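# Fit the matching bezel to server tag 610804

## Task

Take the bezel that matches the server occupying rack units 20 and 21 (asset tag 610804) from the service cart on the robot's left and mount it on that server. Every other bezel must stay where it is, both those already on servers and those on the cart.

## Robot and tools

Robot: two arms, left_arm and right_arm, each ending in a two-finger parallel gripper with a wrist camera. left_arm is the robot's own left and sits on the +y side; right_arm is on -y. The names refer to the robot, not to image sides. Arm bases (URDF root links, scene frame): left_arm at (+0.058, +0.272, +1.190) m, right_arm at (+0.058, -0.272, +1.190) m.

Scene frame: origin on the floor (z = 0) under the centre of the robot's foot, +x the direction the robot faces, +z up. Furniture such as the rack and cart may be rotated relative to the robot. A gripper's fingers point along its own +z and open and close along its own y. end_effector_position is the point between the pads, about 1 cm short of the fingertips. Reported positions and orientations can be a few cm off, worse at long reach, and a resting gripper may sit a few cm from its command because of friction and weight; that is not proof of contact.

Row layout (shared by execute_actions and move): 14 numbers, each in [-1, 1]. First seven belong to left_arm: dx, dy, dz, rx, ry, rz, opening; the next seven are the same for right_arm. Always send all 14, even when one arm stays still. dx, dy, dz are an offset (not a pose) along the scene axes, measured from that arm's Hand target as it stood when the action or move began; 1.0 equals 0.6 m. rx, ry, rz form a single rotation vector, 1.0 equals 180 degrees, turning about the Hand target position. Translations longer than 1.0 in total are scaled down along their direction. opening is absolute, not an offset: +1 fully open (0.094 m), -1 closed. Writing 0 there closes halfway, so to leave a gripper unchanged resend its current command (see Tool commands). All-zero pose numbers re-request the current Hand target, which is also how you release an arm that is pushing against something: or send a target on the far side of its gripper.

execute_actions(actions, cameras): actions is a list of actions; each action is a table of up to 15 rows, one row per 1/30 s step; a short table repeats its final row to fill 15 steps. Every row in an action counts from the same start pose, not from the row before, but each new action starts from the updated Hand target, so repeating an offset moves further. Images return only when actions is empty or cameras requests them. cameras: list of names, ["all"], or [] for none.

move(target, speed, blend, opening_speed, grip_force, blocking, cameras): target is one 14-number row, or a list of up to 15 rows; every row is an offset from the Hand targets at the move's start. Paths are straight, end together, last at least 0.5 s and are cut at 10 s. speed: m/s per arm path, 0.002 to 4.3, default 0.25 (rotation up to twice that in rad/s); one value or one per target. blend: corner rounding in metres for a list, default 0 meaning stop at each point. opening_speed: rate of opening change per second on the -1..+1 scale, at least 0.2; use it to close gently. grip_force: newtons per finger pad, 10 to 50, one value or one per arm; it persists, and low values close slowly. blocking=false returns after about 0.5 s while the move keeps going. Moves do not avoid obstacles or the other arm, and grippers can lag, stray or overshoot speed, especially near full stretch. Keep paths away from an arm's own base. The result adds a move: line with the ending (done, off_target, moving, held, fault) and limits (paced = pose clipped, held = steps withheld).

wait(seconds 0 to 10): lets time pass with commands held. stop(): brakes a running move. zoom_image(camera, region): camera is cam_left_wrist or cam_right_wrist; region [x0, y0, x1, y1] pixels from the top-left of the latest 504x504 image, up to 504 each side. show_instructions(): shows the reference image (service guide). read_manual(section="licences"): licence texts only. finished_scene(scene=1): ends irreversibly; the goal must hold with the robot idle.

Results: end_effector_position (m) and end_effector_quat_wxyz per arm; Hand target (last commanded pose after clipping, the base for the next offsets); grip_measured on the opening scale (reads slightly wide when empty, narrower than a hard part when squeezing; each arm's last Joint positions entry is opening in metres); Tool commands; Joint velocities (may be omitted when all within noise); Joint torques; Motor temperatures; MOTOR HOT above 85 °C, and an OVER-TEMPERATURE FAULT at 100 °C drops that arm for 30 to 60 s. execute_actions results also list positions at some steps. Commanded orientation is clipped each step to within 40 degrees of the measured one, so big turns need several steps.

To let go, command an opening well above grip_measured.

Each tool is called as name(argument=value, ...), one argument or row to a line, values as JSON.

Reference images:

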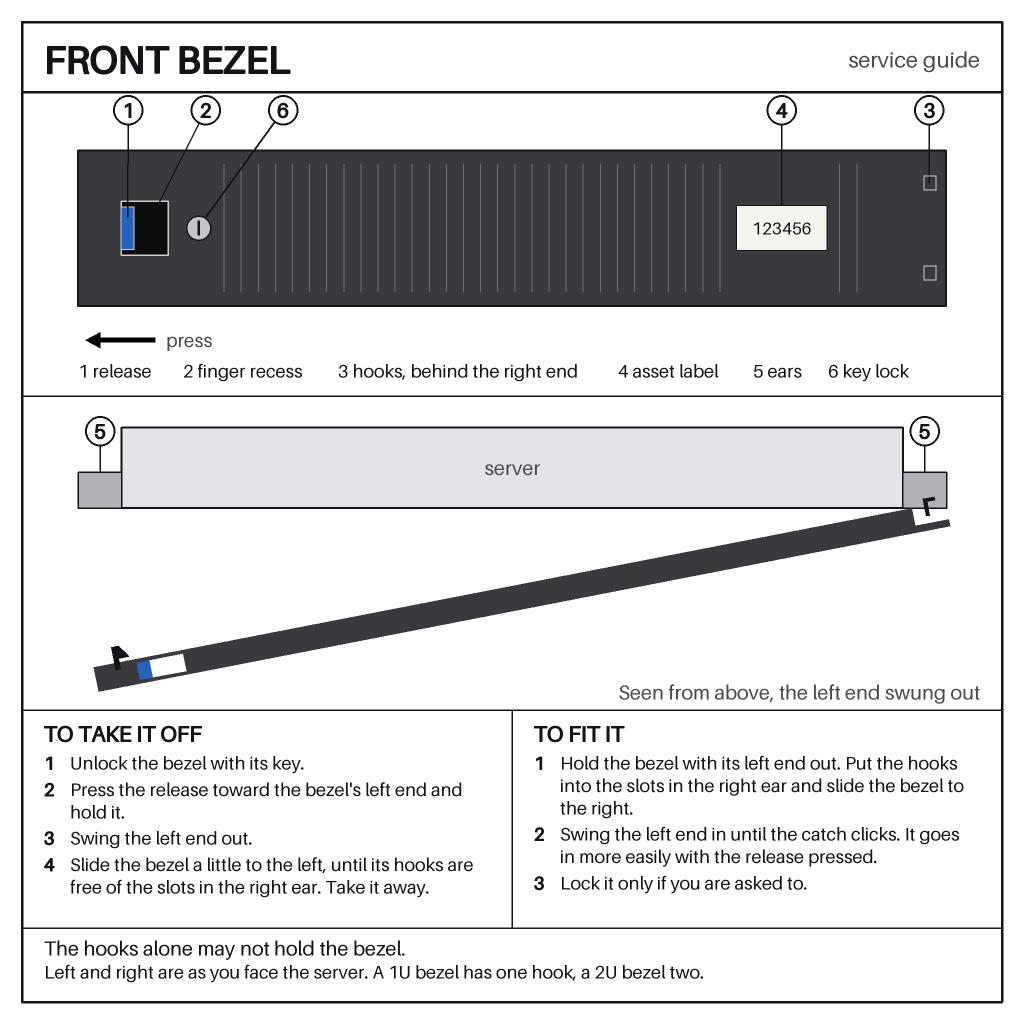

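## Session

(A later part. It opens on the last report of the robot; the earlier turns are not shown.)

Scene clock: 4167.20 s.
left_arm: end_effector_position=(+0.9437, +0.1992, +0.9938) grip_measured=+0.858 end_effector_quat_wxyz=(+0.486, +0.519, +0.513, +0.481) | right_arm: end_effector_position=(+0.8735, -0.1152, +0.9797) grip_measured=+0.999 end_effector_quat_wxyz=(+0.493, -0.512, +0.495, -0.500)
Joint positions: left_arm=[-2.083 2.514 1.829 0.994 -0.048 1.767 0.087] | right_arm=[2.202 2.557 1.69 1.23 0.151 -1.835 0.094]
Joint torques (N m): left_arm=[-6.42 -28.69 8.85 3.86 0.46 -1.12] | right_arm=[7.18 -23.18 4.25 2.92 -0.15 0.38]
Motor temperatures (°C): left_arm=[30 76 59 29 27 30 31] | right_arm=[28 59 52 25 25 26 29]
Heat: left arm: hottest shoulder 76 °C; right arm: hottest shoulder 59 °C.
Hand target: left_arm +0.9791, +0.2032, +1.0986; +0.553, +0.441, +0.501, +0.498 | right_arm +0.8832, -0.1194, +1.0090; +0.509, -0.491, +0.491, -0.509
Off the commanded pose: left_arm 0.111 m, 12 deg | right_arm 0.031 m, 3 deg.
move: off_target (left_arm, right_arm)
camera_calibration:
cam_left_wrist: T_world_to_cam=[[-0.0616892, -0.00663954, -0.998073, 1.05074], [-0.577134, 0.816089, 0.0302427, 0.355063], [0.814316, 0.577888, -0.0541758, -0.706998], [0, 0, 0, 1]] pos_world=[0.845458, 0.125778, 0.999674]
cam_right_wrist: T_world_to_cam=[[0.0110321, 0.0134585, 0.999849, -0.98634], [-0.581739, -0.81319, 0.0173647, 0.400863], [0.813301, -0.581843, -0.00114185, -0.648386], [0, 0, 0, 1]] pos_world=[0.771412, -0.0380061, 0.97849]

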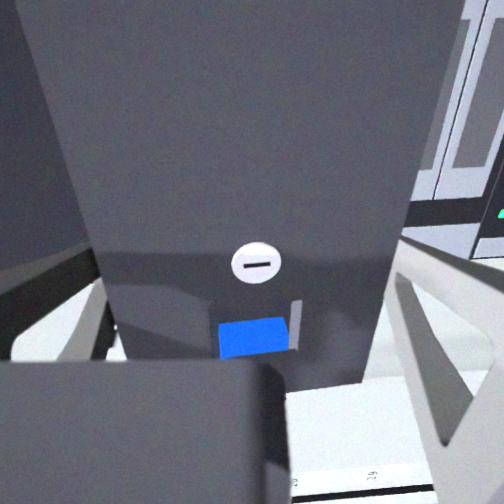

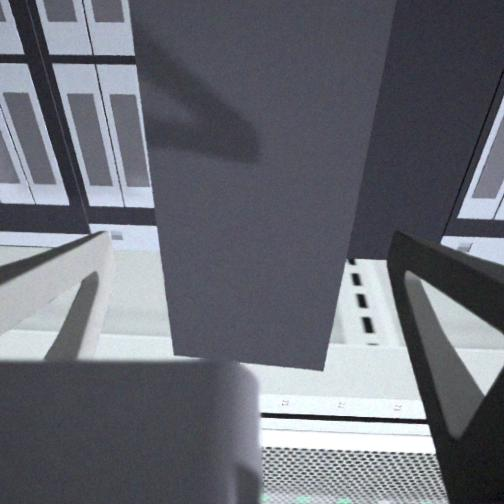

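move(
  target=[0,0.0,0,0,0,0,0.6,0.04,0.0,0.004,0,0,0,1],
  speed=0.12,
  cameras=["cam_right_wrist"],
)

Scene clock: 4172.13 s.
left_arm: end_effector_position=(+0.9437, +0.1992, +0.9938) grip_measured=+0.858 end_effector_quat_wxyz=(+0.486, +0.519, +0.513, +0.481) | right_arm: end_effector_position=(+0.8879, -0.1143, +0.9880) grip_measured=+0.999 end_effector_quat_wxyz=(+0.497, -0.508, +0.493, -0.502)
Joint positions: left_arm=[-2.083 2.514 1.829 0.994 -0.048 1.767 0.087] | right_arm=[2.202 2.557 1.73 1.2 0.148 -1.833 0.094]
Joint torques (N m): left_arm=[-6.24 -28.75 8.87 3.82 0.47 -1.13] | right_arm=[7.24 -23.24 7.43 1.43 -0.15 0.35]
Motor temperatures (°C): left_arm=[30 77 58 29 27 30 31] | right_arm=[28 58 52 25 25 26 29]
Heat: left arm: hottest shoulder 77 °C; right arm: hottest shoulder 58 °C.
Hand target: left_arm +0.9791, +0.2032, +1.0986; +0.553, +0.441, +0.501, +0.498 | right_arm +0.9072, -0.1194, +1.0114; +0.509, -0.491, +0.491, -0.509
Off the commanded pose: left_arm 0.111 m, 12 deg | right_arm 0.031 m, 3 deg.
move: off_target (left_arm, right_arm)
camera_calibration:
cam_right_wrist: T_world_to_cam=[[0.0000125695, 0.00987717, 0.999951, -0.985572], [-0.581225, -0.813703, 0.00804478, 0.418472], [0.813743, -0.581197, 0.00573063, -0.666645], [0, 0, 0, 1]] pos_world=[0.785716, -0.0372056, 0.985978]
Images, in order (width x height): cam_right_wrist 504x504.

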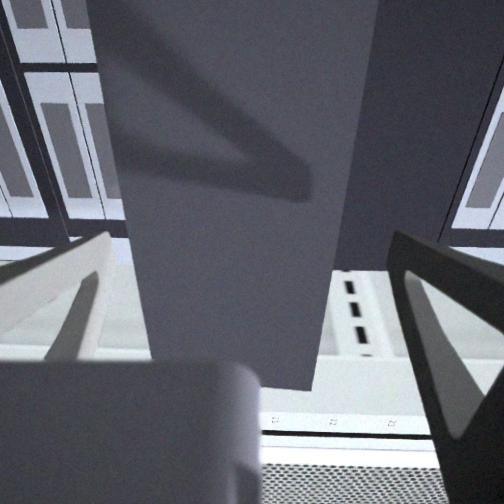

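move(
  target=[0,0.0,0,0,0,0,0.6,0.045,0.0,-0.018,0,0,0,1],
  speed=0.12,
  cameras=["cam_right_wrist"],
)

Scene clock: 4175.13 s.
left_arm: end_effector_position=(+0.9438, +0.1995, +0.9941) grip_measured=+0.858 end_effector_quat_wxyz=(+0.485, +0.519, +0.513, +0.482) | right_arm: end_effector_position=(+0.9226, -0.1094, +0.9969) grip_measured=+0.999 end_effector_quat_wxyz=(+0.505, -0.502, +0.489, -0.505)
Joint positions: left_arm=[-2.083 2.513 1.829 0.994 -0.049 1.77 0.087] | right_arm=[2.202 2.591 1.865 1.121 0.14 -1.829 0.094]
Joint torques (N m): left_arm=[-6.36 -28.75 8.91 3.85 0.53 -1.15] | right_arm=[6.77 -21.89 8.42 1.5 -0.17 0.37]
Motor temperatures (°C): left_arm=[30 78 58 29 27 30 31] | right_arm=[28 58 52 25 25 26 29]
Heat: left arm: hottest shoulder 78 °C; right arm: hottest shoulder 58 °C.
Hand target: left_arm +0.9791, +0.2032, +1.0989; +0.553, +0.441, +0.501, +0.498 | right_arm +0.9342, -0.1194, +1.0005; +0.509, -0.491, +0.491, -0.509
Off the commanded pose: left_arm 0.110 m, 12 deg | right_arm 0.016 m, 1 deg.
move: off_target (left_arm, right_arm)
camera_calibration:
cam_right_wrist: T_world_to_cam=[[-0.0223992, 0.00279482, 0.999745, -0.974435], [-0.578984, -0.815269, -0.010693, 0.458991], [0.815031, -0.579076, 0.0198795, -0.707214], [0, 0, 0, 1]] pos_world=[0.820323, -0.0326064, 0.993154]
Images, in order (width x height): cam_right_wrist 504x504.

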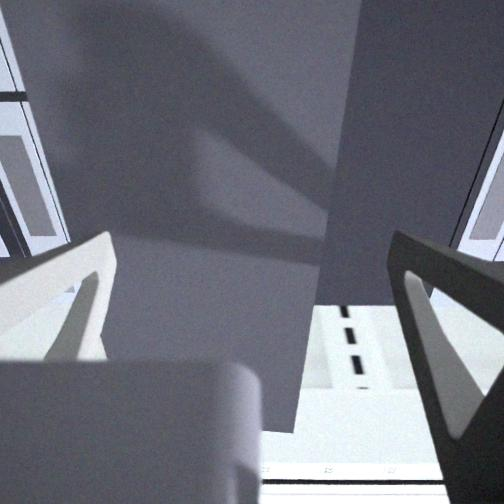

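move(
  target=[0,0.0,0,0,0,0,0.6,-0.01,0.0,-0.035,0,0,0,1],
  speed=0.12,
  cameras=["cam_right_wrist"],
)

Scene clock: 4178.43 s.
left_arm: end_effector_position=(+0.9438, +0.1995, +0.9941) grip_measured=+0.858 end_effector_quat_wxyz=(+0.485, +0.519, +0.513, +0.482) | right_arm: end_effector_position=(+0.9137, -0.1029, +0.9686) grip_measured=+0.999 end_effector_quat_wxyz=(+0.501, -0.510, +0.491, -0.497)
Joint positions: left_arm=[-2.083 2.513 1.829 0.994 -0.049 1.77 0.087] | right_arm=[2.202 2.64 1.889 1.121 0.134 -1.827 0.094]
Joint torques (N m): left_arm=[-6.42 -28.75 8.88 3.85 0.53 -1.15] | right_arm=[6.83 -22.18 8.5 2.28 -0.16 0.4]
Motor temperatures (°C): left_arm=[30 78 58 29 27 30 31] | right_arm=[28 59 52 25 25 26 29]
Heat: left arm: hottest shoulder 78 °C; right arm: hottest shoulder 59 °C.
Hand target: left_arm +0.9791, +0.2032, +1.0989; +0.553, +0.441, +0.501, +0.498 | right_arm +0.9282, -0.1194, +0.9796; +0.509, -0.491, +0.491, -0.509
Off the commanded pose: left_arm 0.111 m, 12 deg | right_arm 0.024 m, 3 deg.
move: off_target (left_arm, right_arm)
camera_calibration:
cam_right_wrist: T_world_to_cam=[[0.000126808, 0.00460085, 0.999989, -0.967056], [-0.569979, -0.82165, 0.00385261, 0.435809], [0.821659, -0.569974, 0.0025182, -0.683818], [0, 0, 0, 1]] pos_world=[0.81039, -0.0272262, 0.967088]
Images, in order (width x height): cam_right_wrist 504x504.

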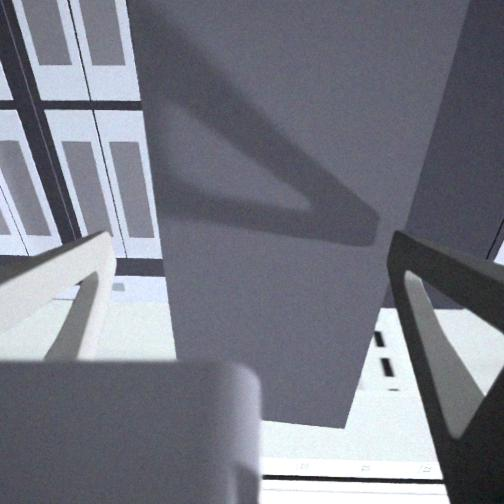

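move(
  target=[0,0.0,-0.01,0,0,0,0.6,-0.005,0.0,0.003,0,-0.012,0,1],
  speed=0.12,
  cameras=["cam_right_wrist"],
)

Scene clock: 4181.50 s.
left_arm: end_effector_position=(+0.9438, +0.1986, +0.9942) grip_measured=+0.858 end_effector_quat_wxyz=(+0.487, +0.520, +0.511, +0.481) | right_arm: end_effector_position=(+0.9152, -0.1036, +0.9751) grip_measured=+0.999 end_effector_quat_wxyz=(+0.511, -0.501, +0.483, -0.504)
Joint positions: left_arm=[-2.083 2.513 1.829 0.994 -0.044 1.77 0.087] | right_arm=[2.201 2.646 1.9 1.149 0.124 -1.827 0.094]
Joint torques (N m): left_arm=[-6.65 -27.81 9.43 4 0.38 -1.16] | right_arm=[6.71 -21.6 8.5 2.91 -0.15 0.33]
Motor temperatures (°C): left_arm=[30 79 58 29 27 30 31] | right_arm=[28 59 52 25 25 26 28]
Heat: left arm: hottest shoulder 79 °C; right arm: hottest shoulder 59 °C.
Hand target: left_arm +0.9791, +0.2031, +1.0929; +0.553, +0.441, +0.501, +0.499 | right_arm +0.9253, -0.1196, +0.9815; +0.518, -0.481, +0.481, -0.519
Off the commanded pose: left_arm 0.105 m, 12 deg | right_arm 0.020 m, 3 deg.
move: off_target (left_arm, right_arm)
camera_calibration:
cam_right_wrist: T_world_to_cam=[[-0.0335369, -0.0000224623, 0.999437, -0.942562], [-0.569046, -0.822083, -0.0191133, 0.457659], [0.821621, -0.569367, 0.0275573, -0.709802], [0, 0, 0, 1]] pos_world=[0.812007, -0.0279252, 0.97034]
Images, in order (width x height): cam_right_wrist 504x504.

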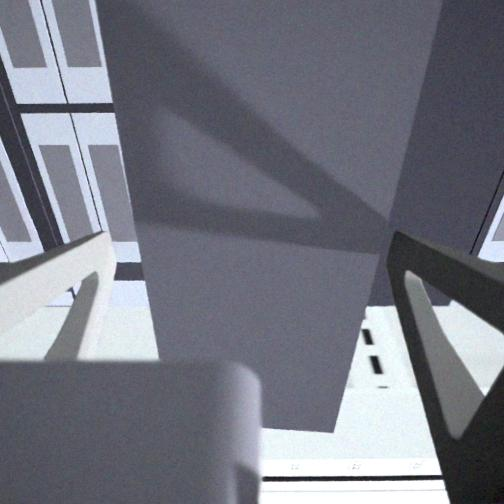

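move(
  target=[0,0.0,0,0,0,0,0.6,0.008,0.0,0.006,0,-0.002,0,1],
  speed=0.12,
  cameras=["cam_right_wrist"],
)

Scene clock: 4184.00 s.
left_arm: end_effector_position=(+0.9438, +0.1986, +0.9942) grip_measured=+0.858 end_effector_quat_wxyz=(+0.487, +0.520, +0.511, +0.481) | right_arm: end_effector_position=(+0.9195, -0.1037, +0.9795) grip_measured=+0.999 end_effector_quat_wxyz=(+0.514, -0.497, +0.481, -0.507)
Joint positions: left_arm=[-2.083 2.513 1.829 0.994 -0.044 1.77 0.087] | right_arm=[2.201 2.649 1.916 1.149 0.123 -1.827 0.094]
Joint torques (N m): left_arm=[-6.18 -27.87 9.42 3.97 0.37 -1.16] | right_arm=[5.95 -21.07 8.55 2.35 -0.19 0.31]
Motor temperatures (°C): left_arm=[30 79 58 30 27 30 31] | right_arm=[28 60 53 25 25 26 28]
Heat: left arm: hottest shoulder 79 °C; right arm: hottest shoulder 60 °C.
Hand target: left_arm +0.9791, +0.2031, +1.0929; +0.553, +0.441, +0.501, +0.499 | right_arm +0.9299, -0.1195, +0.9847; +0.519, -0.480, +0.479, -0.520
Off the commanded pose: left_arm 0.105 m, 12 deg | right_arm 0.020 m, 3 deg.
move: off_target (left_arm, right_arm)
camera_calibration:
cam_right_wrist: T_world_to_cam=[[-0.0464126, -0.00188701, 0.998921, -0.934727], [-0.570058, -0.821126, -0.0280376, 0.469833], [0.820292, -0.570744, 0.0370349, -0.721777], [0, 0, 0, 1]] pos_world=[0.816517, -0.0279214, 0.973622]
Images, in order (width x height): cam_right_wrist 504x504.

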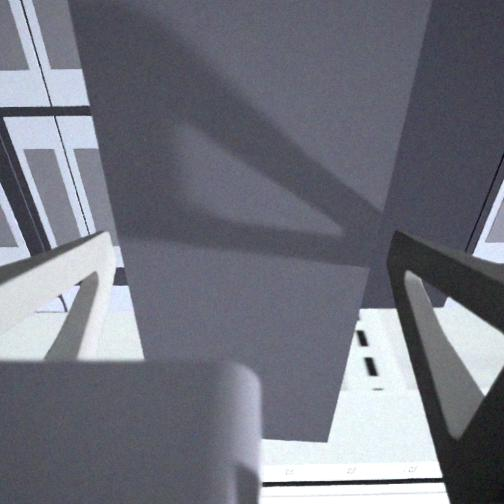

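move(
  target=[0,0.0,0,0,0,0,0.6,0.015,0.0,-0.0025,0,0,0,1],
  speed=0.12,
  cameras=["cam_right_wrist"],
)

Scene clock: 4186.00 s.
left_arm: end_effector_position=(+0.9438, +0.1990, +0.9942) grip_measured=+0.858 end_effector_quat_wxyz=(+0.486, +0.520, +0.512, +0.482) | right_arm: end_effector_position=(+0.9261, -0.1038, +0.9817) grip_measured=+0.999 end_effector_quat_wxyz=(+0.519, -0.490, +0.478, -0.512)
Joint positions: left_arm=[-2.083 2.513 1.829 0.994 -0.046 1.77 0.087] | right_arm=[2.2 2.666 1.954 1.148 0.12 -1.827 0.094]
Joint torques (N m): left_arm=[-6.18 -27.93 9.43 3.97 0.47 -1.16] | right_arm=[6.53 -21.66 8.95 1.43 -0.17 0.33]
Motor temperatures (°C): left_arm=[30 79 58 30 27 30 31] | right_arm=[28 60 53 25 25 26 28]
Heat: left arm: hottest shoulder 79 °C; right arm: hottest shoulder 60 °C.
Hand target: left_arm +0.9791, +0.2031, +1.0929; +0.553, +0.441, +0.501, +0.499 | right_arm +0.9390, -0.1194, +0.9836; +0.520, -0.480, +0.479, -0.520
Off the commanded pose: left_arm 0.105 m, 12 deg | right_arm 0.020 m, 2 deg.
move: off_target (left_arm, right_arm)
camera_calibration:
cam_right_wrist: T_world_to_cam=[[-0.0657228, -0.00423457, 0.997829, -0.917871], [-0.572268, -0.819032, -0.0411687, 0.488764], [0.817429, -0.573732, 0.0514058, -0.739093], [0, 0, 0, 1]] pos_world=[0.823535, -0.027614, 0.973994]
Images, in order (width x height): cam_right_wrist 504x504.

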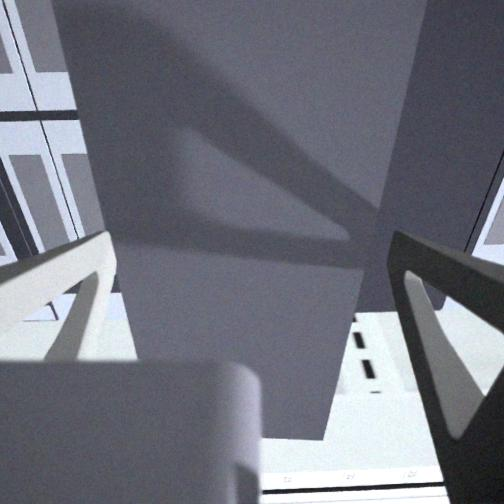

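move(
  target=[0,0.0,0,0,0,0,0.6,-0.002,0.0,-0.002,0,0.006,0,1],
  speed=0.12,
  cameras=["cam_right_wrist"],
)

Scene clock: 4188.83 s.
left_arm: end_effector_position=(+0.9438, +0.1990, +0.9942) grip_measured=+0.858 end_effector_quat_wxyz=(+0.485, +0.521, +0.511, +0.483) | right_arm: end_effector_position=(+0.9263, -0.1030, +0.9783) grip_measured=+0.999 end_effector_quat_wxyz=(+0.516, -0.495, +0.480, -0.509)
Joint positions: left_arm=[-2.083 2.513 1.829 0.994 -0.046 1.774 0.087] | right_arm=[2.2 2.666 1.954 1.134 0.121 -1.827 0.094]
Joint torques (N m): left_arm=[-6.36 -27.63 9.4 3.95 0.49 -1.2] | right_arm=[6.36 -22.59 7.95 1.29 0.02 0.35]
Motor temperatures (°C): left_arm=[30 79 57 30 27 30 31] | right_arm=[28 60 53 25 25 26 28]
Heat: left arm: hottest shoulder 79 °C; right arm: hottest shoulder 60 °C.
Hand target: left_arm +0.9791, +0.2031, +1.0929; +0.553, +0.441, +0.501, +0.499 | right_arm +0.9378, -0.1193, +0.9823; +0.515, -0.485, +0.484, -0.515
Off the commanded pose: left_arm 0.105 m, 12 deg | right_arm 0.020 m, 2 deg.
move: off_target (left_arm, right_arm)
camera_calibration:
cam_right_wrist: T_world_to_cam=[[-0.052162, -0.00225617, 0.998636, -0.927702], [-0.570368, -0.820779, -0.0316465, 0.478013], [0.819731, -0.571241, 0.0415266, -0.730812], [0, 0, 0, 1]] pos_world=[0.823322, -0.0272202, 0.971913]
Images, in order (width x height): cam_right_wrist 504x504.

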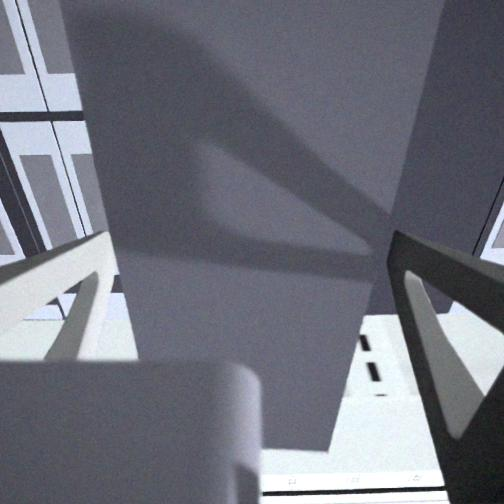

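move(
  target=[0,0.0,0,0,0,0,0.6,0.012,0.0,-0.002,0,0.002,0,1],
  speed=0.12,
  cameras=["cam_right_wrist"],
)

Scene clock: 4193.70 s.
left_arm: end_effector_position=(+0.9438, +0.1990, +0.9942) grip_measured=+0.858 end_effector_quat_wxyz=(+0.485, +0.521, +0.511, +0.483) | right_arm: end_effector_position=(+0.9325, -0.1037, +0.9789) grip_measured=+0.999 end_effector_quat_wxyz=(+0.513, -0.498, +0.482, -0.507)
Joint positions: left_arm=[-2.083 2.513 1.829 0.994 -0.046 1.774 0.087] | right_arm=[2.198 2.666 1.972 1.106 0.121 -1.827 0.094]
Joint torques (N m): left_arm=[-6.3 -27.99 9.4 3.99 0.48 -1.2] | right_arm=[6.07 -21.95 8.92 1.39 0.04 0.4]
Motor temperatures (°C): left_arm=[30 80 57 30 27 31 32] | right_arm=[28 61 53 25 25 26 28]
Heat: left arm: hottest shoulder 80 °C; right arm: hottest shoulder 61 °C.
Hand target: left_arm +0.9791, +0.2031, +1.0929; +0.553, +0.441, +0.501, +0.499 | right_arm +0.9448, -0.1193, +0.9808; +0.513, -0.486, +0.486, -0.514
Off the commanded pose: left_arm 0.105 m, 12 deg | right_arm 0.020 m, 2 deg.
move: off_target (left_arm, right_arm)
camera_calibration:
cam_right_wrist: T_world_to_cam=[[-0.0426689, -0.000337002, 0.999089, -0.937053], [-0.570229, -0.821116, -0.0246302, 0.47406], [0.820377, -0.570761, 0.034844, -0.730366], [0, 0, 0, 1]] pos_world=[0.829515, -0.0279221, 0.973325]
Images, in order (width x height): cam_right_wrist 504x504.

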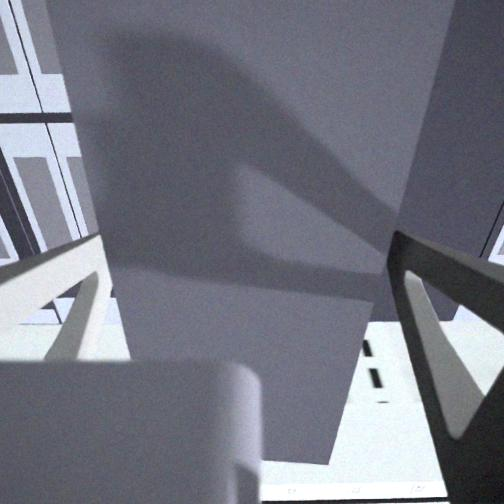

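move(
  target=[0,0.0,0,0,0,0,0.6,0.0,0.0,0,0,0,0,0.6],
  opening_speed=0.4,
  cameras=["cam_right_wrist"],
)

Scene clock: 4196.43 s.
left_arm: end_effector_position=(+0.9438, +0.1990, +0.9942) grip_measured=+0.858 end_effector_quat_wxyz=(+0.485, +0.520, +0.511, +0.482) | right_arm: end_effector_position=(+0.9323, -0.1039, +0.9777) grip_measured=+0.826 end_effector_quat_wxyz=(+0.512, -0.499, +0.483, -0.506)
Joint positions: left_arm=[-2.083 2.513 1.829 0.994 -0.046 1.772 0.087] | right_arm=[2.198 2.667 1.972 1.104 0.122 -1.825 0.086]
Joint torques (N m): left_arm=[-6.18 -27.81 9.42 3.96 0.48 -1.2] | right_arm=[6.77 -21.77 9.01 1.63 0.02 0.33]
Motor temperatures (°C): left_arm=[30 80 57 30 27 31 32] | right_arm=[28 61 53 25 25 26 28]
Heat: left arm: hottest shoulder 80 °C; right arm: hottest shoulder 61 °C.
Hand target: left_arm +0.9791, +0.2031, +1.0929; +0.553, +0.441, +0.501, +0.498 | right_arm +0.9449, -0.1193, +0.9809; +0.513, -0.486, +0.486, -0.514
Off the commanded pose: left_arm 0.105 m, 12 deg | right_arm 0.020 m, 2 deg.
move: off_target (left_arm, right_arm)
camera_calibration:
cam_right_wrist: T_world_to_cam=[[-0.0395482, -0.00128023, 0.999217, -0.938908], [-0.570244, -0.821135, -0.0236219, 0.472872], [0.820523, -0.570732, 0.0317444, -0.727332], [0, 0, 0, 1]] pos_world=[0.829313, -0.0280217, 0.972432]
Images, in order (width x height): cam_right_wrist 504x504.

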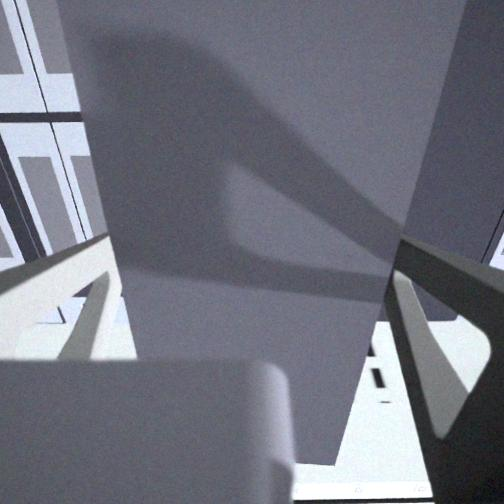

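move(
  target=[0,0.0,0,0,0,0,0.6,0.0,0.0,0.06,0,0,0,0.6],
  speed=0.08,
  cameras=[],
)

move(
  target=[0,0.0,-0.01,0,0,0,0.6,0.0,0.0,0.03,0,0,0,0.6],
  speed=0.08,
  cameras=[],
)

Scene clock: 4201.33 s.
left_arm: end_effector_position=(+0.9438, +0.1977, +0.9944) grip_measured=+0.858 end_effector_quat_wxyz=(+0.491, +0.515, +0.516, +0.476) | right_arm: end_effector_position=(+0.9298, -0.1065, +0.9844) grip_measured=+0.826 end_effector_quat_wxyz=(+0.504, -0.506, +0.480, -0.509)
Joint positions: left_arm=[-2.085 2.513 1.829 0.994 -0.046 1.75 0.087] | right_arm=[2.198 2.637 1.933 1.104 0.125 -1.846 0.086]
Joint torques (N m): left_arm=[-6.24 -27.75 9.43 4 0.39 -0.96] | right_arm=[7.3 -26.34 5.29 1.65 0.23 0.52]
Motor temperatures (°C): left_arm=[30 80 57 30 27 31 32] | right_arm=[28 62 54 25 25 26 29]
Heat: left arm: hottest shoulder 80 °C; right arm: hottest shoulder 62 °C.
Hand target: left_arm +0.9791, +0.2031, +1.0929; +0.553, +0.441, +0.501, +0.498 | right_arm +0.9449, -0.1193, +1.0168; +0.513, -0.486, +0.486, -0.514
Off the commanded pose: left_arm 0.105 m, 12 deg | right_arm 0.038 m, 3 deg.
move: off_target (left_arm, right_arm)
No camera images: "cameras" was empty.

Scene clock: 4202.13 s.
left_arm: end_effector_position=(+0.9437, +0.1951, +0.9949) grip_measured=+0.858 end_effector_quat_wxyz=(+0.499, +0.508, +0.523, +0.468) | right_arm: end_effector_position=(+0.9285, -0.1093, +0.9948) grip_measured=+0.826 end_effector_quat_wxyz=(+0.496, -0.515, +0.474, -0.515)
Joint positions: left_arm=[-2.087 2.513 1.829 0.994 -0.045 1.722 0.087] | right_arm=[2.198 2.603 1.893 1.104 0.125 -1.874 0.086]
Joint torques (N m): left_arm=[-5.89 -27.28 10.06 4.14 0.34 -0.65] | right_arm=[7.71 -27.22 5.07 1.5 0.38 0.79]
Motor temperatures (°C): left_arm=[30 80 57 30 27 31 32] | right_arm=[28 62 54 25 25 26 29]
Heat: left arm: hottest shoulder 80 °C; right arm: hottest shoulder 62 °C.
Hand target: left_arm +0.9791, +0.2030, +1.0869; +0.553, +0.441, +0.501, +0.498 | right_arm +0.9449, -0.1193, +1.0349; +0.513, -0.486, +0.486, -0.514
Off the commanded pose: left_arm 0.099 m, 11 deg | right_arm 0.044 m, 4 deg.
move: off_target (left_arm, right_arm)
No camera images: "cameras" was empty.

move(
  target=[0,0.0,-0.03,0.0,0,0,0.6,0.0,0.0,-0.025,0,0,0,0.6],
  speed=0.08,
  cameras=["all"],
)

Scene clock: 4204.80 s.
left_arm: end_effector_position=(+0.9421, +0.1943, +0.9910) grip_measured=+0.858 end_effector_quat_wxyz=(+0.500, +0.508, +0.525, +0.465) | right_arm: end_effector_position=(+0.9285, -0.1091, +0.9949) grip_measured=+0.826 end_effector_quat_wxyz=(+0.495, -0.517, +0.472, -0.516)
Joint positions: left_arm=[-2.087 2.518 1.829 0.994 -0.045 1.715 0.087] | right_arm=[2.198 2.603 1.893 1.104 0.124 -1.88 0.086]
Joint torques (N m): left_arm=[-5.54 -24.82 11.89 4.53 0.43 -0.58] | right_arm=[7.41 -24.23 7.47 1.55 0.3 0.95]
Motor temperatures (°C): left_arm=[30 80 57 30 27 30 32] | right_arm=[28 61 53 25 25 26 29]
Heat: left arm: hottest shoulder 80 °C; right arm: hottest shoulder 61 °C.
Hand target: left_arm +0.9791, +0.2030, +1.0688; +0.553, +0.441, +0.501, +0.498 | right_arm +0.9449, -0.1193, +1.0200; +0.513, -0.486, +0.486, -0.514
Off the commanded pose: left_arm 0.087 m, 11 deg | right_arm 0.032 m, 4 deg.
move: off_target (left_arm, right_arm)
camera_calibration:
cam_left_wrist: T_world_to_cam=[[-0.0657772, -0.0594862, -0.99606, 1.05986], [-0.573662, 0.819018, -0.0110298, 0.395251], [0.816446, 0.570676, -0.0879976, -0.670109], [0, 0, 0, 1]] pos_world=[0.843563, 0.121745, 1.00108]
cam_right_wrist: T_world_to_cam=[[-0.025624, 0.0555378, 0.998128, -0.961883], [-0.5704, -0.820781, 0.0310265, 0.412572], [0.820967, -0.568537, 0.0527104, -0.748777], [0, 0, 0, 1]] pos_world=[0.825405, -0.0336559, 0.98675]

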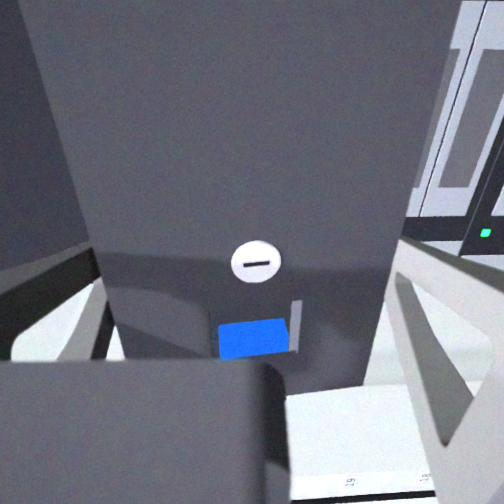

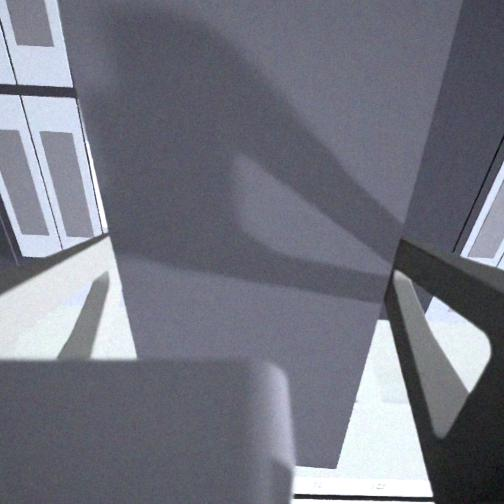

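move(
  target=[0,0.015,0.0,0.0,0,0,0.6,0.07,0.015,-0.02,0,0,0,0.6],
  speed=0.06,
  cameras=["all"],
)

Scene clock: 4215.67 s.
left_arm: end_effector_position=(+0.9420, +0.2021, +0.9885) grip_measured=+0.858 end_effector_quat_wxyz=(+0.496, +0.509, +0.525, +0.468) | right_arm: end_effector_position=(+0.9647, -0.1000, +0.9853) grip_measured=+0.826 end_effector_quat_wxyz=(+0.501, -0.514, +0.476, -0.508)
Joint positions: left_arm=[-2.078 2.519 1.829 0.994 -0.042 1.722 0.087] | right_arm=[2.198 2.691 2.099 0.981 0.118 -1.859 0.086]
Joint torques (N m): left_arm=[-5.19 -24.7 11.55 4.49 0.78 -0.71] | right_arm=[7.59 -23.88 11 1.25 0.45 0.67]
Motor temperatures (°C): left_arm=[30 79 58 30 27 30 32] | right_arm=[28 60 54 25 25 26 30]
Heat: left arm: hottest shoulder 79 °C; right arm: hottest shoulder 60 °C.
Hand target: left_arm +0.9791, +0.2119, +1.0689; +0.554, +0.441, +0.501, +0.498 | right_arm +0.9870, -0.1103, +1.0080; +0.513, -0.486, +0.486, -0.514
Off the commanded pose: left_arm 0.089 m, 11 deg | right_arm 0.033 m, 4 deg.
move: off_target (left_arm, right_arm)
camera_calibration:
cam_left_wrist: T_world_to_cam=[[-0.0674667, -0.0500254, -0.996467, 1.05795], [-0.577767, 0.8162, -0.00185726, 0.384287], [0.813409, 0.5756, -0.0839693, -0.676843], [0, 0, 0, 1]] pos_world=[0.843954, 0.12886, 0.998089]
cam_right_wrist: T_world_to_cam=[[-0.0220224, 0.0355891, 0.999124, -0.958379], [-0.564365, -0.825351, 0.0169597, 0.448545], [0.825231, -0.563497, 0.0382615, -0.762152], [0, 0, 0, 1]] pos_world=[0.86099, -0.0251558, 0.979093]

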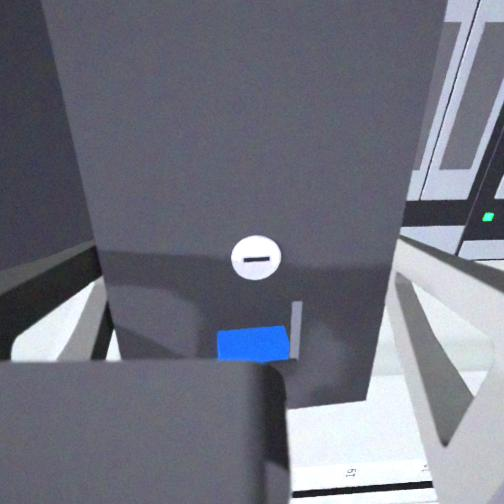

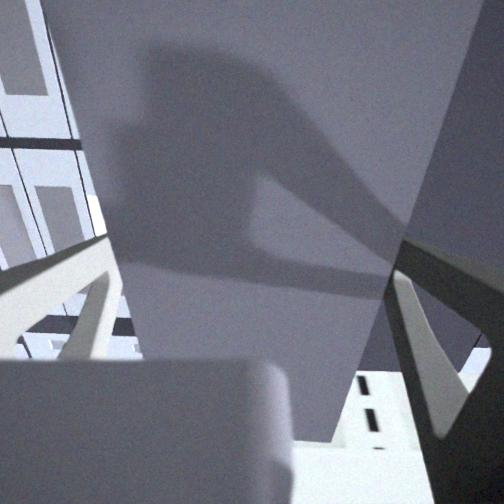

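move(
  target=[0,0.0,0.03,0.0,0,0,0.6,0.0,0.0,0.03,0,0,0,0.6],
  speed=0.08,
  cameras=[],
)

Scene clock: 4220.60 s.
left_arm: end_effector_position=(+0.9420, +0.2023, +0.9884) grip_measured=+0.858 end_effector_quat_wxyz=(+0.496, +0.510, +0.524, +0.468) | right_arm: end_effector_position=(+0.9647, -0.1001, +0.9852) grip_measured=+0.826 end_effector_quat_wxyz=(+0.500, -0.514, +0.476, -0.508)
Joint positions: left_arm=[-2.077 2.519 1.829 0.994 -0.039 1.722 0.087] | right_arm=[2.198 2.691 2.099 0.981 0.119 -1.859 0.086]
Joint torques (N m): left_arm=[-5.77 -27.63 9.7 4.14 0.5 -0.71] | right_arm=[7.65 -26.58 7.75 1.29 0.63 0.69]
Motor temperatures (°C): left_arm=[30 80 58 30 27 30 32] | right_arm=[28 61 53 25 25 26 30]
Heat: left arm: hottest shoulder 80 °C; right arm: hottest shoulder 61 °C.
Hand target: left_arm +0.9791, +0.2120, +1.0868; +0.553, +0.441, +0.501, +0.498 | right_arm +0.9870, -0.1103, +1.0261; +0.513, -0.486, +0.486, -0.514
Off the commanded pose: left_arm 0.106 m, 11 deg | right_arm 0.048 m, 4 deg.
move: off_target (left_arm, right_arm)
No camera images: "cameras" was empty.

move(
  target=[0,0.0,-0.01,0.0,-0.015,0,0.6,0.0,0.0,0.0,0,0,0,0.6],
  speed=0.08,
  cameras=[],
)

Scene clock: 4224.67 s.
left_arm: end_effector_position=(+0.9409, +0.2015, +0.9883) grip_measured=+0.858 end_effector_quat_wxyz=(+0.500, +0.508, +0.522, +0.469) | right_arm: end_effector_position=(+0.9647, -0.1002, +0.9852) grip_measured=+0.826 end_effector_quat_wxyz=(+0.500, -0.514, +0.476, -0.509)
Joint positions: left_arm=[-2.077 2.524 1.829 1.007 -0.035 1.72 0.087] | right_arm=[2.198 2.691 2.099 0.981 0.119 -1.861 0.086]
Joint torques (N m): left_arm=[-5.54 -25.35 12 5.52 0.87 -0.67] | right_arm=[7.82 -27.11 7.71 1.24 0.59 0.7]
Motor temperatures (°C): left_arm=[30 80 58 30 27 30 32] | right_arm=[28 63 53 25 25 26 30]
Heat: left arm: hottest shoulder 80 °C; right arm: hottest shoulder 63 °C.
Hand target: left_arm +0.9792, +0.2119, +1.0809; +0.565, +0.429, +0.488, +0.509 | right_arm +0.9870, -0.1103, +1.0261; +0.513, -0.486, +0.486, -0.514
Off the commanded pose: left_arm 0.101 m, 13 deg | right_arm 0.048 m, 4 deg.
move: off_target (left_arm, right_arm)
No camera images: "cameras" was empty.

move(
  target=[0,0.0,0,0.0,-0.015,0,0.6,0.0,0.0,0.01,0,-0.004,0,0.6],
  speed=0.08,
  cameras=[],
)

Scene clock: 4227.67 s.
left_arm: end_effector_position=(+0.9353, +0.2001, +0.9836) grip_measured=+0.858 end_effector_quat_wxyz=(+0.514, +0.496, +0.519, +0.470) | right_arm: end_effector_position=(+0.9647, -0.1004, +0.9872) grip_measured=+0.826 end_effector_quat_wxyz=(+0.497, -0.517, +0.469, -0.516)
Joint positions: left_arm=[-2.076 2.545 1.831 1.054 -0.023 1.699 0.087] | right_arm=[2.198 2.691 2.099 0.989 0.118 -1.88 0.086]
Joint torques (N m): left_arm=[-5.36 -24.94 13.31 5.59 0.75 -0.47] | right_arm=[7.71 -27.11 7.54 1.43 0.54 0.9]
Motor temperatures (°C): left_arm=[30 80 58 30 27 30 32] | right_arm=[28 64 53 25 25 26 30]
Heat: left arm: hottest shoulder 80 °C; right arm: hottest shoulder 64 °C.
Hand target: left_arm +0.9791, +0.2120, +1.0807; +0.576, +0.417, +0.475, +0.519 | right_arm +0.9870, -0.1103, +1.0321; +0.516, -0.483, +0.483, -0.517
Off the commanded pose: left_arm 0.107 m, 14 deg | right_arm 0.051 m, 5 deg.
move: off_target (left_arm, right_arm)
No camera images: "cameras" was empty.

move(
  target=[0,0.0,0.035,0.0,0,0,0.6,0.0,0.0,0.0,0,0,0,0.6],
  speed=0.08,
  cameras=[],
)

Scene clock: 4229.83 s.
left_arm: end_effector_position=(+0.9353, +0.2003, +0.9842) grip_measured=+0.858 end_effector_quat_wxyz=(+0.515, +0.496, +0.518, +0.470) | right_arm: end_effector_position=(+0.9647, -0.1005, +0.9878) grip_measured=+0.826 end_effector_quat_wxyz=(+0.497, -0.516, +0.469, -0.516)
Joint positions: left_arm=[-2.075 2.545 1.831 1.056 -0.021 1.699 0.087] | right_arm=[2.198 2.691 2.099 0.991 0.118 -1.88 0.086]
Joint torques (N m): left_arm=[-5.77 -27.75 11.29 5.12 0.51 -0.44] | right_arm=[8.59 -27.81 7.25 1.07 0.57 0.85]
Motor temperatures (°C): left_arm=[30 79 58 30 27 29 32] | right_arm=[28 64 53 25 25 26 30]
Heat: left arm: hottest shoulder 79 °C; right arm: hottest shoulder 64 °C.
Hand target: left_arm +0.9790, +0.2121, +1.1017; +0.576, +0.417, +0.475, +0.519 | right_arm +0.9870, -0.1103, +1.0321; +0.516, -0.483, +0.483, -0.517
Off the commanded pose: left_arm 0.126 m, 14 deg | right_arm 0.051 m, 5 deg.
move: off_target (left_arm, right_arm)
No camera images: "cameras" was empty.

move(
  target=[0,0.0,0.02,0.0,0,0,0.6,0.0,0.0,0.0,0,0,0,0.6],
  speed=0.08,
  cameras=[],
)

move(
  target=[0,0.0,0.01,0.0,0,0,0.6,0.0,0.0,0.0,0,0,0,0.6],
  speed=0.08,
  cameras=["all"],
)

Scene clock: 4233.20 s.
left_arm: end_effector_position=(+0.9368, +0.2010, +0.9878) grip_measured=+0.858 end_effector_quat_wxyz=(+0.515, +0.495, +0.517, +0.472) | right_arm: end_effector_position=(+0.9649, -0.1007, +0.9891) grip_measured=+0.826 end_effector_quat_wxyz=(+0.499, -0.515, +0.468, -0.517)
Joint positions: left_arm=[-2.075 2.541 1.831 1.056 -0.021 1.702 0.087] | right_arm=[2.198 2.69 2.099 0.994 0.117 -1.88 0.086]
Joint torques (N m): left_arm=[-6.07 -29.1 10.19 4.85 0.42 -0.46] | right_arm=[7.59 -27.11 7.31 1.14 0.55 0.88]
Motor temperatures (°C): left_arm=[30 78 58 30 27 29 32] | right_arm=[28 65 52 25 25 26 30]
Heat: left arm: hottest shoulder 78 °C; right arm: hottest shoulder 65 °C.
Hand target: left_arm +0.9791, +0.2121, +1.1138; +0.576, +0.417, +0.475, +0.519 | right_arm +0.9870, -0.1103, +1.0321; +0.517, -0.483, +0.483, -0.517
Off the commanded pose: left_arm 0.133 m, 13 deg | right_arm 0.049 m, 4 deg.
move: off_target (left_arm, right_arm)
No camera images: "cameras" was empty.

Scene clock: 4234.03 s.
left_arm: end_effector_position=(+0.9390, +0.2013, +0.9935) grip_measured=+0.858 end_effector_quat_wxyz=(+0.515, +0.495, +0.514, +0.475) | right_arm: end_effector_position=(+0.9663, -0.1012, +0.9931) grip_measured=+0.826 end_effector_quat_wxyz=(+0.501, -0.512, +0.468, -0.517)
Joint positions: left_arm=[-2.076 2.534 1.831 1.056 -0.021 1.707 0.087] | right_arm=[2.198 2.686 2.099 0.996 0.115 -1.876 0.086]
Joint torques (N m): left_arm=[-6.18 -29.45 9.7 4.7 0.39 -0.52] | right_arm=[8.59 -27.69 7.35 1.14 0.62 0.8]
Motor temperatures (°C): left_arm=[30 78 58 30 27 29 32] | right_arm=[28 65 52 25 25 26 30]
Heat: left arm: hottest shoulder 78 °C; right arm: hottest shoulder 65 °C.
Hand target: left_arm +0.9790, +0.2121, +1.1197; +0.576, +0.417, +0.475, +0.519 | right_arm +0.9870, -0.1104, +1.0322; +0.517, -0.483, +0.483, -0.517
Off the commanded pose: left_arm 0.133 m, 13 deg | right_arm 0.045 m, 4 deg.
move: off_target (left_arm, right_arm)
camera_calibration:
cam_left_wrist: T_world_to_cam=[[-0.0153626, -0.0664792, -0.99767, 1.01823], [-0.570287, 0.820164, -0.0458696, 0.419032], [0.821302, 0.568253, -0.0505121, -0.712747], [0, 0, 0, 1]] pos_world=[0.839991, 0.129036, 0.999071]
cam_right_wrist: T_world_to_cam=[[-0.0420711, 0.0494315, 0.997891, -0.944058], [-0.566804, -0.823679, 0.0169053, 0.450978], [0.822777, -0.564898, 0.0626711, -0.786492], [0, 0, 0, 1]] pos_world=[0.863007, -0.0261602, 0.983733]

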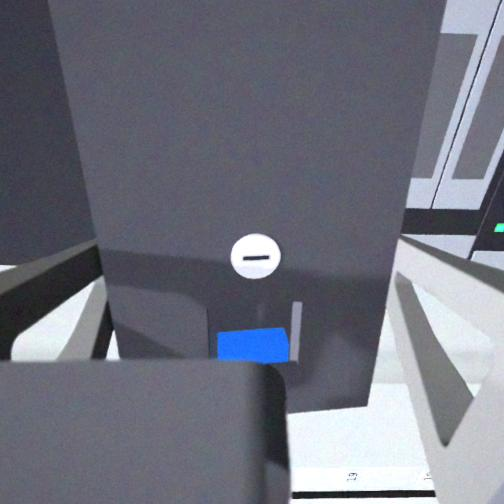

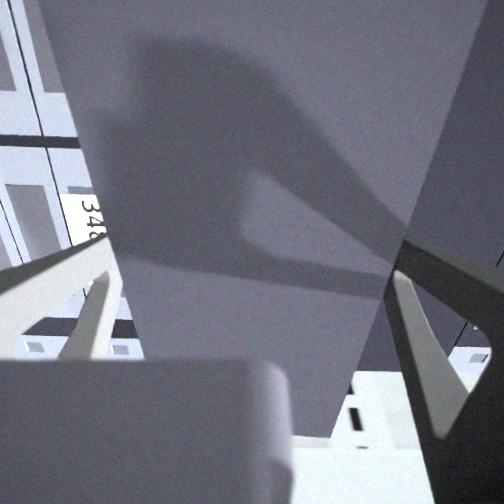

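move(
  target=[0,0.0,-0.015,0.0,0,0,0.6,0.0,0.0,-0.02,0,0.006,0,0.6],
  speed=0.08,
  cameras=[],
)

Scene clock: 4236.43 s.
left_arm: end_effector_position=(+0.9390, +0.2012, +0.9935) grip_measured=+0.858 end_effector_quat_wxyz=(+0.515, +0.495, +0.514, +0.475) | right_arm: end_effector_position=(+0.9663, -0.1012, +0.9934) grip_measured=+0.826 end_effector_quat_wxyz=(+0.502, -0.512, +0.468, -0.518)
Joint positions: left_arm=[-2.076 2.534 1.831 1.056 -0.021 1.707 0.087] | right_arm=[2.198 2.686 2.099 0.997 0.115 -1.876 0.086]
Joint torques (N m): left_arm=[-5.89 -28.34 10.52 4.88 0.44 -0.53] | right_arm=[8.29 -25.93 8.27 0.4 0.75 0.85]
Motor temperatures (°C): left_arm=[30 78 58 30 27 29 32] | right_arm=[28 66 52 25 25 26 30]
Heat: left arm: hottest shoulder 78 °C; right arm: hottest shoulder 66 °C.
Hand target: left_arm +0.9790, +0.2121, +1.1107; +0.576, +0.417, +0.474, +0.519 | right_arm +0.9870, -0.1103, +1.0202; +0.512, -0.488, +0.487, -0.512
Off the commanded pose: left_arm 0.124 m, 13 deg | right_arm 0.035 m, 4 deg.
move: off_target (left_arm, right_arm)
No camera images: "cameras" was empty.

move(
  target=[0.03,0.0,-0.015,0.0,0,0,0.6,0.03,0.0,-0.022,0,0,0,0.6],
  speed=0.06,
  cameras=["all"],
)

Scene clock: 4239.67 s.
left_arm: end_effector_position=(+0.9475, +0.2024, +1.0017) grip_measured=+0.858 end_effector_quat_wxyz=(+0.515, +0.494, +0.507, +0.483) | right_arm: end_effector_position=(+0.9849, -0.0984, +0.9966) grip_measured=+0.826 end_effector_quat_wxyz=(+0.508, -0.506, +0.470, -0.515)
Joint positions: left_arm=[-2.076 2.534 1.856 1.046 -0.02 1.721 0.087] | right_arm=[2.198 2.724 2.204 0.936 0.112 -1.861 0.086]
Joint torques (N m): left_arm=[-5.77 -26.29 13.81 4.1 0.57 -0.68] | right_arm=[7.47 -23.94 11.58 0.03 0.63 0.69]
Motor temperatures (°C): left_arm=[30 79 57 30 27 29 32] | right_arm=[28 66 52 25 25 26 30]
Heat: left arm: hottest shoulder 79 °C; right arm: hottest shoulder 66 °C.
Hand target: left_arm +0.9971, +0.2121, +1.1017; +0.576, +0.417, +0.475, +0.519 | right_arm +1.0049, -0.1103, +1.0068; +0.512, -0.488, +0.487, -0.512
Off the commanded pose: left_arm 0.112 m, 13 deg | right_arm 0.026 m, 3 deg.
move: off_target (left_arm, right_arm)
camera_calibration:
cam_left_wrist: T_world_to_cam=[[-0.000521992, -0.0528868, -0.9986, 1.01073], [-0.570606, 0.82009, -0.0431345, 0.420958], [0.821224, 0.569785, -0.0306056, -0.739953], [0, 0, 0, 1]] pos_world=[0.848395, 0.129844, 1.00482]
cam_right_wrist: T_world_to_cam=[[-0.0499498, 0.033106, 0.998203, -0.941072], [-0.564765, -0.825251, -0.000890749, 0.479313], [0.823739, -0.563795, 0.0599183, -0.798451], [0, 0, 0, 1]] pos_world=[0.881407, -0.0234538, 0.98765]

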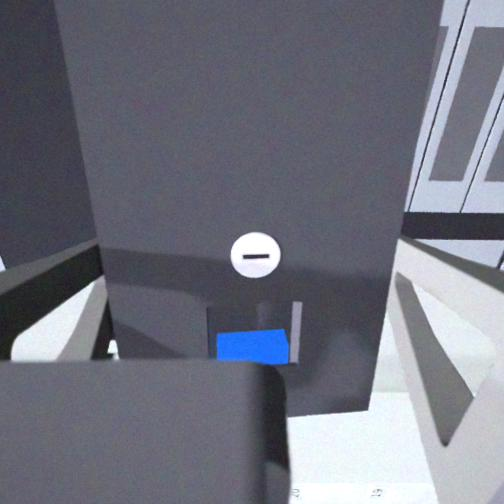

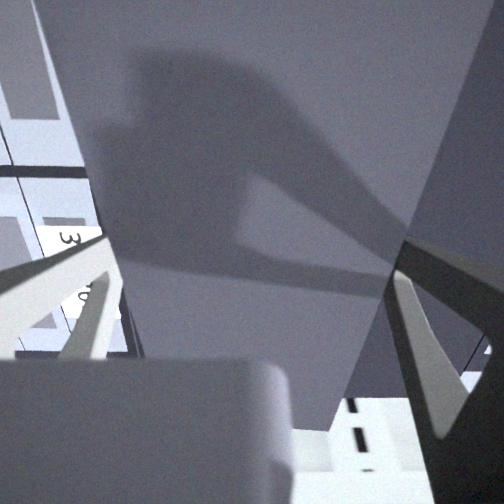

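move(
  target=[0,0.0,-0.025,0.0,0,0,0.6,0,0.0,-0.015,0,0,0,0.6],
  speed=0.06,
  cameras=[],
)

Scene clock: 4243.17 s.
left_arm: end_effector_position=(+0.9535, +0.2037, +0.9951) grip_measured=+0.858 end_effector_quat_wxyz=(+0.521, +0.488, +0.507, +0.484) | right_arm: end_effector_position=(+0.9862, -0.0975, +0.9937) grip_measured=+0.826 end_effector_quat_wxyz=(+0.507, -0.506, +0.465, -0.520)
Joint positions: left_arm=[-2.072 2.567 1.906 1.042 -0.016 1.71 0.087] | right_arm=[2.198 2.742 2.231 0.936 0.112 -1.872 0.086]
Joint torques (N m): left_arm=[-5.71 -25.88 13.71 4.1 0.5 -0.59] | right_arm=[7 -23.71 11.84 -0.05 0.53 0.85]
Motor temperatures (°C): left_arm=[30 78 58 30 27 29 32] | right_arm=[28 66 53 25 25 26 30]
Heat: left arm: hottest shoulder 78 °C; right arm: hottest shoulder 66 °C.
Hand target: left_arm +0.9970, +0.2121, +1.0865; +0.576, +0.417, +0.474, +0.519 | right_arm +1.0049, -0.1103, +0.9977; +0.512, -0.488, +0.487, -0.512
Off the commanded pose: left_arm 0.102 m, 12 deg | right_arm 0.023 m, 3 deg.
move: off_target (left_arm, right_arm)
No camera images: "cameras" was empty.

move(
  target=[0,0.0,-0.008,0.0,0,0,0.6,0,0.0,-0.015,0,0,0,0.6],
  speed=0.06,
  cameras=[],
)

Scene clock: 4245.93 s.
left_arm: end_effector_position=(+0.9572, +0.2043, +0.9944) grip_measured=+0.858 end_effector_quat_wxyz=(+0.523, +0.485, +0.504, +0.487) | right_arm: end_effector_position=(+0.9870, -0.0973, +0.9930) grip_measured=+0.826 end_effector_quat_wxyz=(+0.509, -0.502, +0.463, -0.524)
Joint positions: left_arm=[-2.071 2.581 1.931 1.042 -0.013 1.71 0.087] | right_arm=[2.198 2.757 2.252 0.943 0.112 -1.874 0.086]
Joint torques (N m): left_arm=[-5.77 -25.93 13.03 4.01 0.41 -0.59] | right_arm=[7.18 -23.47 12.31 -0.5 0.48 0.89]
Motor temperatures (°C): left_arm=[30 78 58 30 27 29 32] | right_arm=[28 66 54 25 25 26 30]
Heat: left arm: hottest shoulder 78 °C; right arm: hottest shoulder 66 °C.
Hand target: left_arm +0.9970, +0.2120, +1.0818; +0.576, +0.417, +0.474, +0.519 | right_arm +1.0049, -0.1103, +0.9889; +0.512, -0.488, +0.487, -0.512
Off the commanded pose: left_arm 0.096 m, 11 deg | right_arm 0.023 m, 4 deg.
move: off_target (left_arm, right_arm)
No camera images: "cameras" was empty.

move(
  target=[0,0.0,-0.003,0.0,0,0,0.6,0,0.0,-0.01,0,0.01,0,0.6],
  speed=0.06,
  cameras=["all"],
)

Scene clock: 4248.50 s.
left_arm: end_effector_position=(+0.9570, +0.2040, +0.9938) grip_measured=+0.858 end_effector_quat_wxyz=(+0.524, +0.485, +0.504, +0.486) | right_arm: end_effector_position=(+0.9870, -0.0977, +0.9929) grip_measured=+0.826 end_effector_quat_wxyz=(+0.507, -0.501, +0.464, -0.525)
Joint positions: left_arm=[-2.07 2.582 1.931 1.042 -0.01 1.709 0.087] | right_arm=[2.198 2.757 2.252 0.943 0.117 -1.875 0.086]
Joint torques (N m): left_arm=[-5.77 -25.64 13.24 4.04 0.31 -0.59] | right_arm=[7.53 -23 11.22 -1.42 0.63 0.95]
Motor temperatures (°C): left_arm=[30 78 59 30 27 29 32] | right_arm=[28 66 55 25 25 27 30]
Heat: left arm: hottest shoulder 78 °C; right arm: hottest shoulder 66 °C.
Hand target: left_arm +0.9970, +0.2118, +1.0800; +0.576, +0.417, +0.474, +0.518 | right_arm +1.0050, -0.1106, +0.9828; +0.504, -0.496, +0.496, -0.505
Off the commanded pose: left_arm 0.095 m, 11 deg | right_arm 0.024 m, 4 deg.
move: off_target (left_arm, right_arm)
camera_calibration:
cam_left_wrist: T_world_to_cam=[[0.0233288, -0.0642398, -0.997662, 0.981564], [-0.569523, 0.819315, -0.0660734, 0.446596], [0.821644, 0.569733, -0.0174724, -0.762442], [0, 0, 0, 1]] pos_world=[0.857904, 0.131541, 0.995456]
cam_right_wrist: T_world_to_cam=[[-0.0699176, 0.0440154, 0.996581, -0.914936], [-0.573324, -0.819319, -0.00403654, 0.493192], [0.81634, -0.571646, 0.0825199, -0.815533], [0, 0, 0, 1]] pos_world=[0.884541, -0.0218433, 0.981097]

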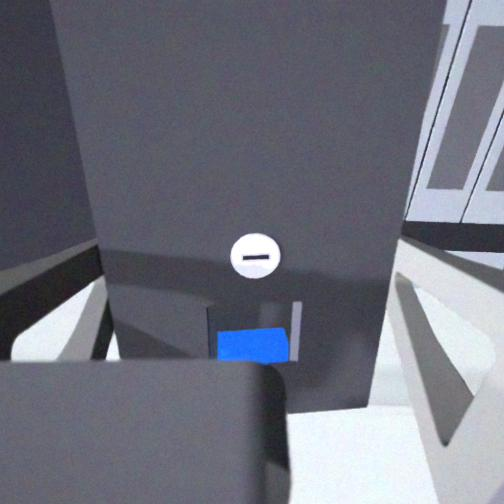

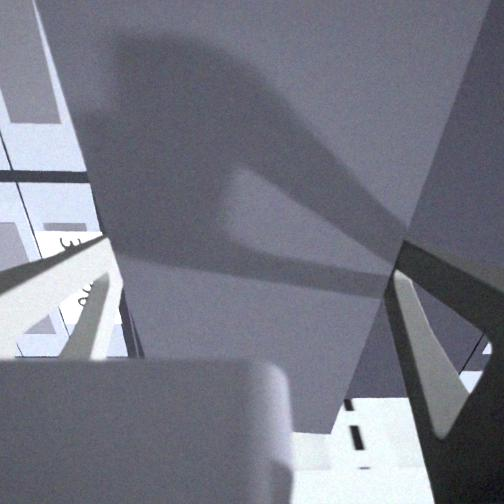

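zoom_image(
  camera="cam_right_wrist",
  region=[280, 340, 420, 480],
)

Scaled by 3.600.

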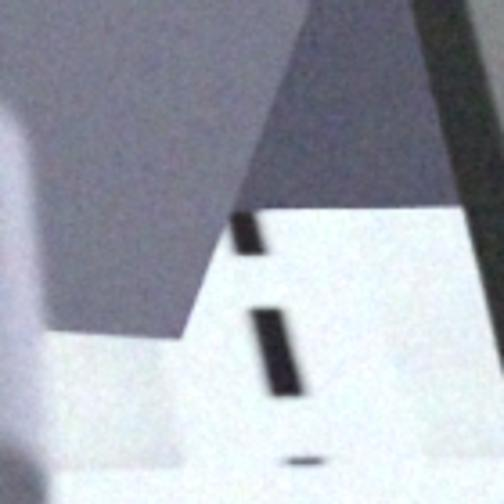

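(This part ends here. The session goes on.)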